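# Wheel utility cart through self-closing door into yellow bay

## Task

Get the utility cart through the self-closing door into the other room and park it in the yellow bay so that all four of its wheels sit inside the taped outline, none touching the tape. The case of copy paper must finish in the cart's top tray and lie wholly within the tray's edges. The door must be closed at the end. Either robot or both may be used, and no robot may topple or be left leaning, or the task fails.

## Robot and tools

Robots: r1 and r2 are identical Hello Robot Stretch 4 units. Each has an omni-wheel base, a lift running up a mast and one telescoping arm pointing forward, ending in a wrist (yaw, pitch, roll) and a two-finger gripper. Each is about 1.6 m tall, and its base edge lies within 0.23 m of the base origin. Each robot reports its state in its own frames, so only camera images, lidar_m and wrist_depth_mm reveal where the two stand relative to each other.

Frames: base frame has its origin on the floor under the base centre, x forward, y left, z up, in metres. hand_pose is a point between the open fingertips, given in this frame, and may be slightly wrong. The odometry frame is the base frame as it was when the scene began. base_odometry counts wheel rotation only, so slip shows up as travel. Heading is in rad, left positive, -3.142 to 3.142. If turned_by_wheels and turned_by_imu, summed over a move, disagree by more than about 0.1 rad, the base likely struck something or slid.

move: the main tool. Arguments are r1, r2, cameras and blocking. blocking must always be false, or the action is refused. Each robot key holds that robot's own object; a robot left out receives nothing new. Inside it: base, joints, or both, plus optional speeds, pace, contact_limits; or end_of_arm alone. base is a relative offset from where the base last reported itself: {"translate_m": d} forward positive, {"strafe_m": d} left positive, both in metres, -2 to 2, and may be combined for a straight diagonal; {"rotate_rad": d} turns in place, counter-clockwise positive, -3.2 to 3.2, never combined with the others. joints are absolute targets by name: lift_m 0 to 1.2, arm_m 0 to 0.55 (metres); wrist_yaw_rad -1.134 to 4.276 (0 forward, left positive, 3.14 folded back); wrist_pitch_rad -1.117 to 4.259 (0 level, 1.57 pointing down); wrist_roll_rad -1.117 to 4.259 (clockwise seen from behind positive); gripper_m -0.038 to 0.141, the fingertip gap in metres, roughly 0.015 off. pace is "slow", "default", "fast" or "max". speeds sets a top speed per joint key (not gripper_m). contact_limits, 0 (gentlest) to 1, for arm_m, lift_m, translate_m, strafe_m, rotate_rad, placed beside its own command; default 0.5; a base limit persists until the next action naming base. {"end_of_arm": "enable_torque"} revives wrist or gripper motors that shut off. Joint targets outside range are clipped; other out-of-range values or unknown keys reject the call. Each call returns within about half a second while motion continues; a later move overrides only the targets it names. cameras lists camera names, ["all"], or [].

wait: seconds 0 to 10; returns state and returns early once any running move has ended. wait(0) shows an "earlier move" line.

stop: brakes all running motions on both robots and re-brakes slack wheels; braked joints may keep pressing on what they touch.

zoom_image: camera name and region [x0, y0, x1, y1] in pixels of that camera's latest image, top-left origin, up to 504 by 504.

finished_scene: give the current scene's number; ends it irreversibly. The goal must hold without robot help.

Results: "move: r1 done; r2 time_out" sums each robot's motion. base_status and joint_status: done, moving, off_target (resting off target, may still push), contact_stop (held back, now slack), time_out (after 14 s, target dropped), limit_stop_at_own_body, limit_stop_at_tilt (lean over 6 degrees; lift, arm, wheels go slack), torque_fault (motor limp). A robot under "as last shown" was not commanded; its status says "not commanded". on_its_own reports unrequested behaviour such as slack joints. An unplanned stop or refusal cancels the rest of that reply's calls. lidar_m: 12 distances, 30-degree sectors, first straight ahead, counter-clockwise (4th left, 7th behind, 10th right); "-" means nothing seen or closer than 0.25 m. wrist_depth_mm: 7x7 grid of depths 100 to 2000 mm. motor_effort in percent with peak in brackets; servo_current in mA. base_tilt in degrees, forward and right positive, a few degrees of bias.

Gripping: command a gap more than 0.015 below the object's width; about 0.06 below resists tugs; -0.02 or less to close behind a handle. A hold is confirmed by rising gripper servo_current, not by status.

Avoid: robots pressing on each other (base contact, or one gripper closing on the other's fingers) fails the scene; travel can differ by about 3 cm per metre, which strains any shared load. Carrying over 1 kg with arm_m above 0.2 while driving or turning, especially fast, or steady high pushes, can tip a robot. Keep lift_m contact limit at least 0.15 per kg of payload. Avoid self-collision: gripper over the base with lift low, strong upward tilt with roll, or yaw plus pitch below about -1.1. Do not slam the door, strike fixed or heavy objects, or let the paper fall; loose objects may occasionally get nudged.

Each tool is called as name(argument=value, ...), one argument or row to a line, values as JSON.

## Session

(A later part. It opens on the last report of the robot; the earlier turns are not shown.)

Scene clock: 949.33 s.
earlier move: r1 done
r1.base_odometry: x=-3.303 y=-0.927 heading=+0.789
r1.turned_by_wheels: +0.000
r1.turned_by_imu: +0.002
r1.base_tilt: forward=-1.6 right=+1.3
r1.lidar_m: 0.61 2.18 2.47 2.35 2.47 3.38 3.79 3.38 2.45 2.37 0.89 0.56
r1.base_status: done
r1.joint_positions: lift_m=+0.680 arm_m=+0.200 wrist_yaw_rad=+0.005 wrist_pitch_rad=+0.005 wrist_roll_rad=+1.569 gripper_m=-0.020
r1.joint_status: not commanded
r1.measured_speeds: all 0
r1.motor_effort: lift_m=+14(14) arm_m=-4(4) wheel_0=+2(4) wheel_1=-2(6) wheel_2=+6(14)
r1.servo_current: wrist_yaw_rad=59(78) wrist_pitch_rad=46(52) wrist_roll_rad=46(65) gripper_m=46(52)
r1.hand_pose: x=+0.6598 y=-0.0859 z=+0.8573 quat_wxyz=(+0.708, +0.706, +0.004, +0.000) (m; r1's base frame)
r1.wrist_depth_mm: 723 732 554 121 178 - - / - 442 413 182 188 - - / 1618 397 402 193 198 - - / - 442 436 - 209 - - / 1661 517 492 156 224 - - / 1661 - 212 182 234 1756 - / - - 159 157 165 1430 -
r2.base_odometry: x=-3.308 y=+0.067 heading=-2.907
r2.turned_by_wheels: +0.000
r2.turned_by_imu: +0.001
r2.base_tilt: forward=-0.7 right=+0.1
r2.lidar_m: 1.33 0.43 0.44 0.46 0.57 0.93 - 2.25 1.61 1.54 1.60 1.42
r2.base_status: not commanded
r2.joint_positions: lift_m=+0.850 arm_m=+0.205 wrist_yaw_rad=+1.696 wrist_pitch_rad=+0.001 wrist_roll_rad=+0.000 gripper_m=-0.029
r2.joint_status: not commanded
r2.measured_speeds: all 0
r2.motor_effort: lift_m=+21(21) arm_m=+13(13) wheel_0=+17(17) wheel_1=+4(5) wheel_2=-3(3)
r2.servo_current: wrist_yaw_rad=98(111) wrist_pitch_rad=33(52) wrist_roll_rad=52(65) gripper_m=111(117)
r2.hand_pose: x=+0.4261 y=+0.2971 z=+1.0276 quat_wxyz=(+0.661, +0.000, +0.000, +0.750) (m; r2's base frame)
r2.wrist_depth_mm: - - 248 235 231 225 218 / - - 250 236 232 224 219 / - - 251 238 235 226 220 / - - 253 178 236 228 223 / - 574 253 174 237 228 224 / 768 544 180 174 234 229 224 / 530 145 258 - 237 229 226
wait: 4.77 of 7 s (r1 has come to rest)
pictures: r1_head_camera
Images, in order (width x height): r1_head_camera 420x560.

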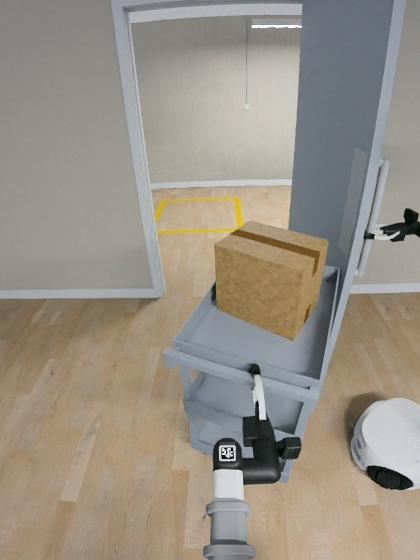

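move(
  blocking=false,
  r1={"base":{"translate_m":-0.4,"strafe_m":-0.1},"pace":"slow"},
)

wait(
  seconds=7,
  cameras=["r1_head_camera","r2_head_camera"],
)

Scene clock: 954.17 s.
move: r1 moving
r1.base_odometry: x=-3.309 y=-0.938 heading=+0.790
r1.turned_by_wheels: +0.001
r1.turned_by_imu: +0.001
r1.base_tilt: forward=-1.6 right=+1.3
r1.lidar_m: 0.62 0.71 2.48 2.37 2.47 3.41 3.77 3.34 2.45 2.36 0.92 0.58
r1.base_status: translate_m moving; strafe_m moving
r1.joint_positions: lift_m=+0.680 arm_m=+0.200 wrist_yaw_rad=+0.005 wrist_pitch_rad=+0.005 wrist_roll_rad=+1.569 gripper_m=-0.020
r1.joint_status: not commanded
r1.measured_speeds: translate_m=-0.048 strafe_m=-0.013 rotate_rad=+0.001 lift_m=+0.000 arm_m=+0.000 wrist_yaw_rad=+0.000 wrist_pitch_rad=+0.000 wrist_roll_rad=+0.000
r1.motor_effort: lift_m=+14(14) arm_m=-4(4) wheel_0=+2(3) wheel_1=-3(6) wheel_2=+13(13)
r1.servo_current: wrist_yaw_rad=52(72) wrist_pitch_rad=39(52) wrist_roll_rad=46(59) gripper_m=46(52)
r1.hand_pose: x=+0.6598 y=-0.0859 z=+0.8573 quat_wxyz=(+0.708, +0.706, +0.004, +0.000) (m; r1's base frame)
r1.wrist_depth_mm: 723 723 544 121 177 - - / - 439 410 182 187 - - / - 397 404 193 197 - - / 1661 439 442 - 210 - - / 1661 517 496 156 224 - - / - - 212 183 235 1756 - / - - 159 157 165 1464 -
r2: as last shown
r2.base_tilt: forward=-0.7 right=+0.0
r2.lidar_m: 1.32 0.43 0.44 0.47 0.53 0.91 - 2.25 1.62 1.54 1.60 1.41
r2.motor_effort: lift_m=+21(21) arm_m=+13(13) wheel_0=+16(17) wheel_1=+4(4) wheel_2=-3(3)
r2.servo_current: wrist_yaw_rad=104(104) wrist_pitch_rad=39(46) wrist_roll_rad=46(52) gripper_m=111(117)
r2.wrist_depth_mm: - - 248 235 231 224 218 / - - 250 236 232 225 220 / - - 251 238 233 226 220 / - - 252 176 235 228 222 / - 559 254 173 236 228 224 / 759 504 179 174 234 229 224 / 517 145 258 - 236 228 225
pictures: none

Scene clock: 959.03 s.
earlier move: r1 done
r1.base_odometry: x=-3.513 y=-1.282 heading=+0.790
r1.turned_by_wheels: +0.000
r1.turned_by_imu: +0.001
r1.base_tilt: forward=-1.5 right=+1.3
r1.lidar_m: 0.61 0.70 2.56 2.48 2.56 3.39 3.32 3.22 2.34 2.24 2.34 0.59
r1.base_status: done
r1.joint_positions: lift_m=+0.680 arm_m=+0.200 wrist_yaw_rad=+0.005 wrist_pitch_rad=+0.005 wrist_roll_rad=+1.569 gripper_m=-0.020
r1.joint_status: not commanded
r1.measured_speeds: all 0
r1.motor_effort: lift_m=+13(14) arm_m=-4(4) wheel_0=+1(5) wheel_1=-1(6) wheel_2=+7(14)
r1.servo_current: wrist_yaw_rad=52(72) wrist_pitch_rad=46(52) wrist_roll_rad=39(72) gripper_m=46(52)
r1.hand_pose: x=+0.6598 y=-0.0859 z=+0.8573 quat_wxyz=(+0.708, +0.706, +0.004, +0.000) (m; r1's base frame)
r1.wrist_depth_mm: - - - 139 194 200 - / - - 1078 198 202 - - / - 410 413 - 209 - - / - 430 433 157 217 - - / - 473 469 162 228 - - / - - 488 185 233 1921 - / - - 176 160 174 564 -
r2.base_odometry: x=-3.308 y=+0.067 heading=-2.906
r2.turned_by_wheels: +0.000
r2.turned_by_imu: +0.001
r2.base_tilt: forward=-0.7 right=+0.0
r2.lidar_m: 1.33 0.45 0.46 0.31 0.36 0.61 - 2.26 1.62 1.54 1.60 1.42
r2.base_status: not commanded
r2.joint_positions: lift_m=+0.850 arm_m=+0.205 wrist_yaw_rad=+1.696 wrist_pitch_rad=+0.001 wrist_roll_rad=+0.000 gripper_m=-0.029
r2.joint_status: not commanded
r2.measured_speeds: all 0
r2.motor_effort: lift_m=+21(21) arm_m=+12(13) wheel_0=+16(17) wheel_1=+4(5) wheel_2=-3(3)
r2.servo_current: wrist_yaw_rad=91(111) wrist_pitch_rad=39(52) wrist_roll_rad=46(65) gripper_m=111(117)
r2.hand_pose: x=+0.4260 y=+0.2971 z=+1.0276 quat_wxyz=(+0.661, +0.000, +0.000, +0.750) (m; r2's base frame)
r2.wrist_depth_mm: - - 249 235 232 224 217 / - - 249 236 232 225 219 / - - 251 238 234 226 220 / 609 - 254 174 234 227 222 / 569 683 254 173 236 228 224 / 574 640 182 167 234 229 223 / 554 136 258 - 238 228 224
wait: 4.87 of 7 s (r1 has come to rest)
pictures: r1_head_camera, r2_head_camera
Images, in order (width x height): r1_head_camera 420x560, r2_head_camera 420x560.

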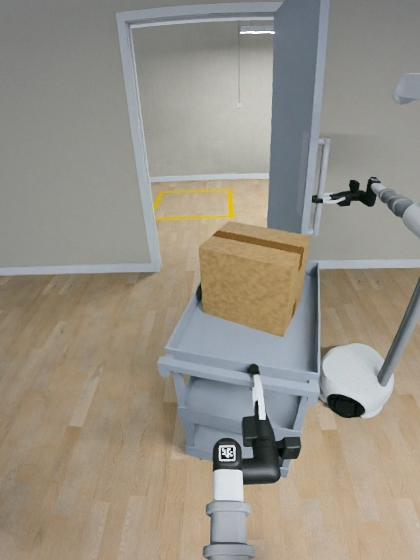

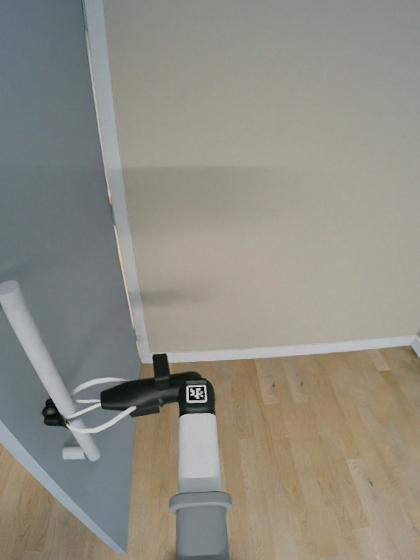

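move(
  blocking=false,
  r1={"base":{"translate_m":-0.3,"strafe_m":-0.08},"pace":"slow"},
)

wait(
  seconds=7,
)

move(
  blocking=false,
  r1={"base":{"translate_m":-0.15,"strafe_m":-0.35},"pace":"slow"},
)

wait(
  seconds=7,
  cameras=["r1_head_camera"],
)

Scene clock: 981.07 s.
move: r1 moving
r1.base_odometry: x=-3.519 y=-1.293 heading=+0.791
r1.turned_by_wheels: +0.001
r1.turned_by_imu: +0.001
r1.base_tilt: forward=-1.6 right=+1.3
r1.lidar_m: 0.60 0.69 2.58 2.46 2.56 3.39 3.32 3.22 2.35 2.26 2.33 0.58
r1.base_status: translate_m moving; strafe_m moving
r1.joint_positions: lift_m=+0.680 arm_m=+0.200 wrist_yaw_rad=+0.005 wrist_pitch_rad=+0.005 wrist_roll_rad=+1.569 gripper_m=-0.020
r1.joint_status: not commanded
r1.measured_speeds: translate_m=-0.048 strafe_m=-0.014 rotate_rad=+0.002 lift_m=+0.000 arm_m=+0.000 wrist_yaw_rad=+0.000 wrist_pitch_rad=+0.000 wrist_roll_rad=+0.000
r1.motor_effort: lift_m=+13(14) arm_m=-4(4) wheel_0=+0(3) wheel_1=-3(6) wheel_2=+13(13)
r1.servo_current: wrist_yaw_rad=59(59) wrist_pitch_rad=46(52) wrist_roll_rad=46(52) gripper_m=46(52)
r1.hand_pose: x=+0.6598 y=-0.0859 z=+0.8573 quat_wxyz=(+0.708, +0.706, +0.004, +0.000) (m; r1's base frame)
r1.wrist_depth_mm: - - - - 194 200 - / - - 1118 198 202 - - / - 413 413 - 210 - - / - 430 430 158 218 - - / - 469 469 163 228 - - / - - 492 184 235 1921 - / - - 176 160 174 569 -
r2: as last shown
r2.turned_by_imu: +0.000
r2.base_tilt: forward=-0.7 right=+0.1
r2.lidar_m: 1.35 0.44 0.45 0.30 0.36 0.61 - 2.27 1.61 1.53 1.58 1.41
r2.motor_effort: lift_m=+21(21) arm_m=+12(13) wheel_0=+16(17) wheel_1=+4(5) wheel_2=-2(3)
r2.servo_current: wrist_yaw_rad=104(104) wrist_pitch_rad=39(39) wrist_roll_rad=59(59) gripper_m=111(117)
r2.wrist_depth_mm: - - 248 236 231 224 217 / - - 250 236 233 224 219 / - - 252 236 234 226 220 / 615 - 254 174 235 227 222 / 585 691 255 173 236 228 223 / 585 654 182 167 235 229 224 / 564 136 257 - 237 227 224
pictures: none

Scene clock: 984.93 s.
earlier move: r1 done
r1.base_odometry: x=-3.667 y=-1.551 heading=+0.791
r1.turned_by_wheels: +0.000
r1.turned_by_imu: +0.002
r1.base_tilt: forward=-1.6 right=+1.3
r1.lidar_m: 0.60 0.66 2.65 2.54 2.60 3.09 3.00 3.06 2.27 2.15 2.27 0.59
r1.base_status: done
r1.joint_positions: lift_m=+0.680 arm_m=+0.200 wrist_yaw_rad=+0.005 wrist_pitch_rad=+0.005 wrist_roll_rad=+1.569 gripper_m=-0.020
r1.joint_status: not commanded
r1.measured_speeds: all 0
r1.motor_effort: lift_m=+14(14) arm_m=-4(4) wheel_0=+2(5) wheel_1=+1(7) wheel_2=+7(13)
r1.servo_current: wrist_yaw_rad=52(78) wrist_pitch_rad=46(52) wrist_roll_rad=39(65) gripper_m=46(52)
r1.hand_pose: x=+0.6598 y=-0.0859 z=+0.8573 quat_wxyz=(+0.708, +0.706, +0.004, +0.000) (m; r1's base frame)
r1.wrist_depth_mm: - - - 152 210 216 236 / - - - 211 213 1499 - / - 508 496 216 219 - - / - 427 427 164 224 - - / - 455 452 167 229 - - / - 492 477 185 234 - - / - - 177 153 174 - -
r2.base_odometry: x=-3.308 y=+0.067 heading=-2.906
r2.turned_by_wheels: +0.000
r2.turned_by_imu: +0.001
r2.base_tilt: forward=-0.7 right=+0.1
r2.lidar_m: 1.34 0.45 0.47 0.69 0.35 0.45 - 2.26 1.62 1.53 1.58 1.41
r2.base_status: not commanded
r2.joint_positions: lift_m=+0.850 arm_m=+0.205 wrist_yaw_rad=+1.696 wrist_pitch_rad=+0.001 wrist_roll_rad=+0.000 gripper_m=-0.029
r2.joint_status: not commanded
r2.measured_speeds: all 0
r2.motor_effort: lift_m=+21(21) arm_m=+12(13) wheel_0=+16(17) wheel_1=+5(5) wheel_2=-3(3)
r2.servo_current: wrist_yaw_rad=85(111) wrist_pitch_rad=39(52) wrist_roll_rad=52(65) gripper_m=117(117)
r2.hand_pose: x=+0.4260 y=+0.2971 z=+1.0276 quat_wxyz=(+0.661, +0.000, +0.000, +0.750) (m; r2's base frame)
r2.wrist_depth_mm: - - 248 235 231 224 218 / - - 250 236 232 224 219 / - - 251 237 234 226 220 / - - 253 174 235 227 221 / - - 254 173 236 228 223 / - - 182 167 235 229 223 / - 153 259 - 237 228 224
wait: 3.87 of 7 s (r1 has come to rest)
pictures: none

Scene clock: 985.43 s.
move: r1 moving
r1.base_odometry: x=-3.662 y=-1.563 heading=+0.792
r1.turned_by_wheels: +0.002
r1.turned_by_imu: +0.002
r1.base_tilt: forward=-1.6 right=+1.3
r1.lidar_m: 0.61 0.66 2.66 2.55 2.65 3.07 3.00 3.06 2.24 2.14 2.25 0.62
r1.base_status: translate_m moving; strafe_m moving
r1.joint_positions: lift_m=+0.680 arm_m=+0.200 wrist_yaw_rad=+0.006 wrist_pitch_rad=+0.005 wrist_roll_rad=+1.569 gripper_m=-0.020
r1.joint_status: not commanded
r1.measured_speeds: translate_m=-0.020 strafe_m=-0.046 rotate_rad=+0.002 lift_m=+0.000 arm_m=+0.000 wrist_yaw_rad=+0.000 wrist_pitch_rad=+0.000 wrist_roll_rad=+0.000
r1.motor_effort: lift_m=+14(14) arm_m=-4(4) wheel_0=+12(12) wheel_1=-3(4) wheel_2=+11(11)
r1.servo_current: wrist_yaw_rad=46(91) wrist_pitch_rad=39(52) wrist_roll_rad=39(59) gripper_m=39(52)
r1.hand_pose: x=+0.6599 y=-0.0856 z=+0.8573 quat_wxyz=(+0.708, +0.706, +0.004, +0.001) (m; r1's base frame)
r1.wrist_depth_mm: - - - 153 211 217 231 / - - - 213 214 1499 - / - 585 504 218 220 - - / - 427 427 163 224 - - / - 455 449 168 229 - - / - 496 469 185 234 - - / - - 178 153 174 - -
r2: as last shown
r2.turned_by_imu: +0.000
r2.base_tilt: forward=-0.7 right=+0.0
r2.lidar_m: 1.34 0.44 0.48 0.71 0.36 0.49 - 2.25 1.61 1.54 1.59 1.45
r2.motor_effort: lift_m=+21(21) arm_m=+12(13) wheel_0=+16(17) wheel_1=+4(4) wheel_2=-3(3)
r2.servo_current: wrist_yaw_rad=98(104) wrist_pitch_rad=39(46) wrist_roll_rad=46(59) gripper_m=111(117)
r2.wrist_depth_mm: - - 250 235 231 224 217 / - - 250 236 232 224 220 / - - 252 237 234 226 221 / - - 253 174 234 227 221 / - - 254 173 236 228 222 / - - 182 167 235 229 223 / - 153 258 - 238 228 225
pictures: none

Scene clock: 990.00 s.
earlier move: r1 done
r1.base_odometry: x=-3.523 y=-1.904 heading=+0.792
r1.turned_by_wheels: -0.001
r1.turned_by_imu: -0.001
r1.base_tilt: forward=-1.5 right=+1.3
r1.lidar_m: 0.52 0.52 3.01 2.90 3.02 2.94 2.86 2.60 1.92 1.81 1.89 0.65
r1.base_status: done
r1.joint_positions: lift_m=+0.680 arm_m=+0.200 wrist_yaw_rad=+0.006 wrist_pitch_rad=+0.005 wrist_roll_rad=+1.569 gripper_m=-0.020
r1.joint_status: not commanded
r1.measured_speeds: all 0
r1.motor_effort: lift_m=+13(14) arm_m=+4(4) wheel_0=+7(14) wheel_1=+0(5) wheel_2=+6(11)
r1.servo_current: wrist_yaw_rad=85(91) wrist_pitch_rad=46(52) wrist_roll_rad=39(72) gripper_m=46(52)
r1.hand_pose: x=+0.6598 y=-0.0856 z=+0.8573 quat_wxyz=(+0.708, +0.706, +0.004, +0.001) (m; r1's base frame)
r1.wrist_depth_mm: - - - - - 1661 1205 / - - 1008 - 303 1042 991 / - - 1537 - 285 1118 976 / - - - 258 259 1756 - / - - - 244 246 1921 - / - 424 424 183 233 - - / - 413 181 157 174 - -
r2.base_odometry: x=-3.308 y=+0.067 heading=-2.906
r2.turned_by_wheels: +0.000
r2.turned_by_imu: +0.001
r2.base_tilt: forward=-0.7 right=+0.1
r2.lidar_m: 1.35 0.44 0.47 3.21 0.49 0.44 0.66 2.21 1.61 1.51 1.61 1.44
r2.base_status: not commanded
r2.joint_positions: lift_m=+0.850 arm_m=+0.205 wrist_yaw_rad=+1.696 wrist_pitch_rad=+0.001 wrist_roll_rad=+0.000 gripper_m=-0.029
r2.joint_status: not commanded
r2.measured_speeds: all 0
r2.motor_effort: lift_m=+21(21) arm_m=+13(13) wheel_0=+16(17) wheel_1=+4(5) wheel_2=-3(3)
r2.servo_current: wrist_yaw_rad=85(111) wrist_pitch_rad=39(52) wrist_roll_rad=46(65) gripper_m=111(117)
r2.hand_pose: x=+0.4260 y=+0.2971 z=+1.0276 quat_wxyz=(+0.661, +0.000, +0.000, +0.750) (m; r2's base frame)
r2.wrist_depth_mm: - - 248 236 231 224 217 / - - 251 236 231 224 219 / - - 251 238 234 227 220 / - - 253 174 235 227 222 / - - 254 172 236 228 223 / - - 182 167 234 229 224 / - - 257 - 237 228 224
wait: 4.57 of 7 s (r1 has come to rest)
pictures: r1_head_camera
Images, in order (width x height): r1_head_camera 420x560.

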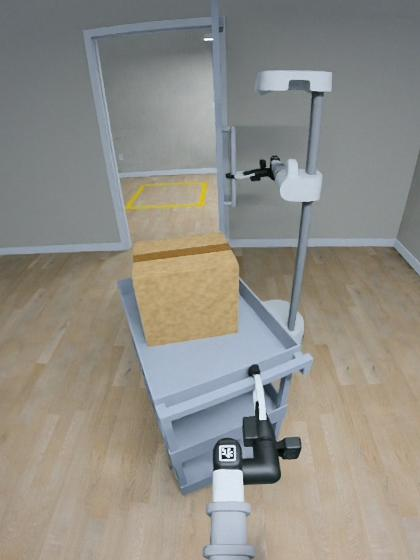

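move(
  blocking=false,
  r1={"base":{"translate_m":0.3,"strafe_m":0.13},"pace":"slow"},
)

wait(
  seconds=7,
  cameras=["r1_head_camera"],
)

Scene clock: 998.97 s.
move: r1 moving
r1.base_odometry: x=-3.518 y=-1.891 heading=+0.792
r1.turned_by_wheels: +0.001
r1.turned_by_imu: +0.000
r1.base_tilt: forward=-1.6 right=+1.3
r1.lidar_m: 0.49 0.52 2.99 2.90 3.02 2.94 2.87 2.61 1.91 1.81 1.91 0.65
r1.base_status: translate_m moving; strafe_m moving
r1.joint_positions: lift_m=+0.680 arm_m=+0.200 wrist_yaw_rad=+0.003 wrist_pitch_rad=+0.005 wrist_roll_rad=+1.569 gripper_m=-0.020
r1.joint_status: not commanded
r1.measured_speeds: translate_m=+0.049 strafe_m=+0.021 rotate_rad=+0.002 lift_m=+0.000 arm_m=+0.000 wrist_yaw_rad=+0.000 wrist_pitch_rad=+0.000 wrist_roll_rad=+0.000
r1.motor_effort: lift_m=+14(14) arm_m=+3(4) wheel_0=+7(8) wheel_1=+7(8) wheel_2=-10(10)
r1.servo_current: wrist_yaw_rad=65(72) wrist_pitch_rad=39(52) wrist_roll_rad=59(65) gripper_m=46(52)
r1.hand_pose: x=+0.6595 y=-0.0867 z=+0.8573 quat_wxyz=(+0.708, +0.706, +0.003, -0.001) (m; r1's base frame)
r1.wrist_depth_mm: - - - - - 1708 1182 / - - - - 306 1118 1008 / - - 1336 - 289 1138 960 / - - - 255 260 1756 - / - - - 243 246 831 - / - 427 424 182 231 - - / - 413 185 157 177 - -
r2: as last shown
r2.turned_by_imu: +0.000
r2.base_tilt: forward=-0.7 right=+0.0
r2.lidar_m: 1.35 0.45 0.49 3.21 0.46 0.44 0.64 2.25 1.61 1.53 1.56 1.44
r2.motor_effort: lift_m=+21(21) arm_m=+12(13) wheel_0=+16(17) wheel_1=+4(5) wheel_2=-3(3)
r2.servo_current: wrist_yaw_rad=91(104) wrist_pitch_rad=39(39) wrist_roll_rad=46(59) gripper_m=104(117)
r2.wrist_depth_mm: - - 248 236 231 224 217 / - - 250 236 233 224 220 / - - 251 238 234 227 220 / - - 253 174 236 228 221 / - - 253 173 237 228 224 / - - 181 167 235 230 224 / - - 258 - 236 229 224
pictures: none

Scene clock: 1002.93 s.
earlier move: r1 done
r1.base_odometry: x=-3.405 y=-1.599 heading=+0.791
r1.turned_by_wheels: -0.001
r1.turned_by_imu: -0.005
r1.base_tilt: forward=-1.6 right=+1.3
r1.lidar_m: 0.46 0.50 2.89 2.77 2.88 3.24 3.15 2.77 2.05 1.94 2.03 0.69
r1.base_status: done
r1.joint_positions: lift_m=+0.680 arm_m=+0.200 wrist_yaw_rad=-0.009 wrist_pitch_rad=+0.005 wrist_roll_rad=+1.569 gripper_m=-0.020
r1.joint_status: not commanded
r1.measured_speeds: all 0
r1.motor_effort: lift_m=+14(14) arm_m=+4(4) wheel_0=-2(9) wheel_1=+2(10) wheel_2=-4(15)
r1.servo_current: wrist_yaw_rad=65(91) wrist_pitch_rad=39(52) wrist_roll_rad=46(72) gripper_m=46(52)
r1.hand_pose: x=+0.6585 y=-0.0900 z=+0.8573 quat_wxyz=(+0.708, +0.706, -0.001, -0.005) (m; r1's base frame)
r1.wrist_depth_mm: 778 683 778 750 809 809 809 / - 699 - - - 1576 878 / - - - - 309 325 327 / - - - 206 270 1808 1229 / - - - 244 249 1863 - / - - 204 184 229 - - / - 402 399 144 207 - -
r2.base_odometry: x=-3.308 y=+0.067 heading=-2.906
r2.turned_by_wheels: +0.000
r2.turned_by_imu: +0.001
r2.base_tilt: forward=-0.7 right=+0.0
r2.lidar_m: 1.34 0.45 0.47 0.43 0.40 0.45 0.62 2.27 1.62 1.53 1.59 1.41
r2.base_status: not commanded
r2.joint_positions: lift_m=+0.850 arm_m=+0.205 wrist_yaw_rad=+1.696 wrist_pitch_rad=+0.001 wrist_roll_rad=+0.000 gripper_m=-0.029
r2.joint_status: not commanded
r2.measured_speeds: all 0
r2.motor_effort: lift_m=+21(21) arm_m=+12(13) wheel_0=+16(17) wheel_1=+4(5) wheel_2=-3(3)
r2.servo_current: wrist_yaw_rad=85(104) wrist_pitch_rad=39(52) wrist_roll_rad=46(65) gripper_m=104(124)
r2.hand_pose: x=+0.4260 y=+0.2971 z=+1.0276 quat_wxyz=(+0.661, +0.000, +0.000, +0.750) (m; r2's base frame)
r2.wrist_depth_mm: - - 249 236 232 224 218 / - - 251 236 232 224 220 / - - 252 237 234 226 220 / - - 253 174 235 228 222 / - - 255 173 237 228 223 / 768 - 181 167 235 229 223 / 878 153 258 - 237 229 224
wait: 3.97 of 7 s (r1 has come to rest)
pictures: r1_head_camera
Images, in order (width x height): r1_head_camera 420x560.

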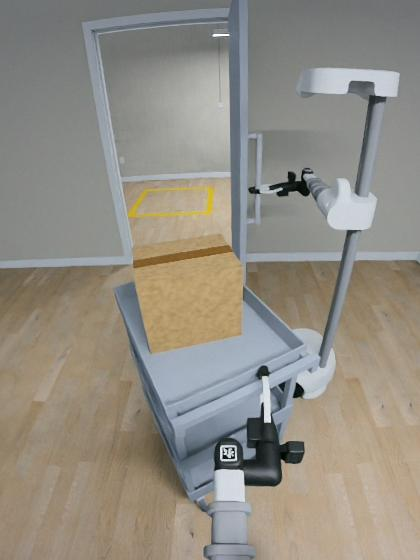

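move(
  blocking=false,
  r1={"base":{"translate_m":0.25,"strafe_m":0.23},"pace":"slow"},
)

wait(
  seconds=7,
  cameras=["r1_head_camera"],
)

Scene clock: 1010.87 s.
move: r1 moving
r1.base_odometry: x=-3.404 y=-1.586 heading=+0.790
r1.turned_by_wheels: -0.001
r1.turned_by_imu: -0.002
r1.base_tilt: forward=-1.6 right=+1.3
r1.lidar_m: 0.45 0.51 2.87 2.75 2.85 3.26 3.17 2.80 2.06 1.96 2.04 0.66
r1.base_status: translate_m moving; strafe_m moving
r1.joint_positions: lift_m=+0.680 arm_m=+0.200 wrist_yaw_rad=-0.009 wrist_pitch_rad=+0.005 wrist_roll_rad=+1.569 gripper_m=-0.020
r1.joint_status: not commanded
r1.measured_speeds: translate_m=+0.037 strafe_m=+0.035 rotate_rad=-0.001 lift_m=+0.000 arm_m=+0.000 wrist_yaw_rad=+0.000 wrist_pitch_rad=+0.000 wrist_roll_rad=+0.000
r1.motor_effort: lift_m=+14(14) arm_m=+4(4) wheel_0=-13(13) wheel_1=+4(5) wheel_2=-11(12)
r1.servo_current: wrist_yaw_rad=72(78) wrist_pitch_rad=46(52) wrist_roll_rad=59(65) gripper_m=39(52)
r1.hand_pose: x=+0.6585 y=-0.0900 z=+0.8573 quat_wxyz=(+0.708, +0.706, -0.001, -0.005) (m; r1's base frame)
r1.wrist_depth_mm: 759 691 778 759 798 809 809 / - 699 - - - 1618 917 / - - - - 312 327 325 / - - - - 271 1708 1308 / - - - 244 247 1756 - / - - 202 185 229 - - / - 402 399 143 206 - -
r2: as last shown
r2.turned_by_imu: +0.000
r2.lidar_m: 1.34 0.44 0.48 0.44 0.40 0.42 0.60 2.28 1.61 1.52 1.59 1.43
r2.servo_current: wrist_yaw_rad=91(98) wrist_pitch_rad=39(46) wrist_roll_rad=39(52) gripper_m=111(117)
r2.wrist_depth_mm: - - 249 235 231 224 217 / - - 249 236 233 224 220 / - - 251 238 234 225 220 / - - 254 174 235 228 222 / - - 255 173 236 228 223 / 768 - 182 167 235 229 223 / 683 891 259 - 237 227 225
pictures: none

Scene clock: 1015.00 s.
earlier move: r1 done
r1.base_odometry: x=-3.392 y=-1.260 heading=+0.791
r1.turned_by_wheels: +0.001
r1.turned_by_imu: -0.001
r1.base_tilt: forward=-1.6 right=+1.3
r1.lidar_m: 0.44 0.52 2.65 2.54 2.66 3.51 3.43 3.11 2.28 2.19 2.24 0.67
r1.base_status: done
r1.joint_positions: lift_m=+0.680 arm_m=+0.200 wrist_yaw_rad=-0.008 wrist_pitch_rad=+0.005 wrist_roll_rad=+1.569 gripper_m=-0.020
r1.joint_status: not commanded
r1.measured_speeds: all 0
r1.motor_effort: lift_m=+14(14) arm_m=+4(4) wheel_0=-7(16) wheel_1=+2(6) wheel_2=-4(14)
r1.servo_current: wrist_yaw_rad=65(85) wrist_pitch_rad=52(59) wrist_roll_rad=39(72) gripper_m=52(52)
r1.hand_pose: x=+0.6585 y=-0.0898 z=+0.8573 quat_wxyz=(+0.708, +0.706, -0.001, -0.005) (m; r1's base frame)
r1.wrist_depth_mm: - - - - - 1708 1205 / - - - 294 - 1756 1182 / - - 1008 - 334 338 343 / 1921 - - - 293 1756 1281 / 1921 - - 250 255 1808 - / 1863 - 208 185 229 1863 - / 1921 399 394 - 202 - -
r2.base_odometry: x=-3.308 y=+0.067 heading=-2.906
r2.turned_by_wheels: +0.000
r2.turned_by_imu: +0.001
r2.base_tilt: forward=-0.7 right=+0.0
r2.lidar_m: 1.33 0.45 0.48 0.59 0.50 0.72 - 2.26 1.62 1.53 1.62 1.42
r2.base_status: not commanded
r2.joint_positions: lift_m=+0.850 arm_m=+0.205 wrist_yaw_rad=+1.696 wrist_pitch_rad=+0.001 wrist_roll_rad=+0.000 gripper_m=-0.029
r2.joint_status: not commanded
r2.measured_speeds: all 0
r2.motor_effort: lift_m=+21(21) arm_m=+13(13) wheel_0=+16(17) wheel_1=+4(5) wheel_2=-3(3)
r2.servo_current: wrist_yaw_rad=85(111) wrist_pitch_rad=39(46) wrist_roll_rad=52(59) gripper_m=111(117)
r2.hand_pose: x=+0.4260 y=+0.2971 z=+1.0276 quat_wxyz=(+0.661, +0.000, +0.000, +0.750) (m; r2's base frame)
r2.wrist_depth_mm: - - 249 235 231 224 217 / - - 251 236 233 224 220 / - - 251 237 233 225 220 / 707 976 253 174 236 227 222 / 683 732 253 173 236 229 222 / 691 707 179 167 233 229 224 / 615 144 257 - 237 229 224
wait: 4.13 of 7 s (r1 has come to rest)
pictures: r1_head_camera
Images, in order (width x height): r1_head_camera 420x560.

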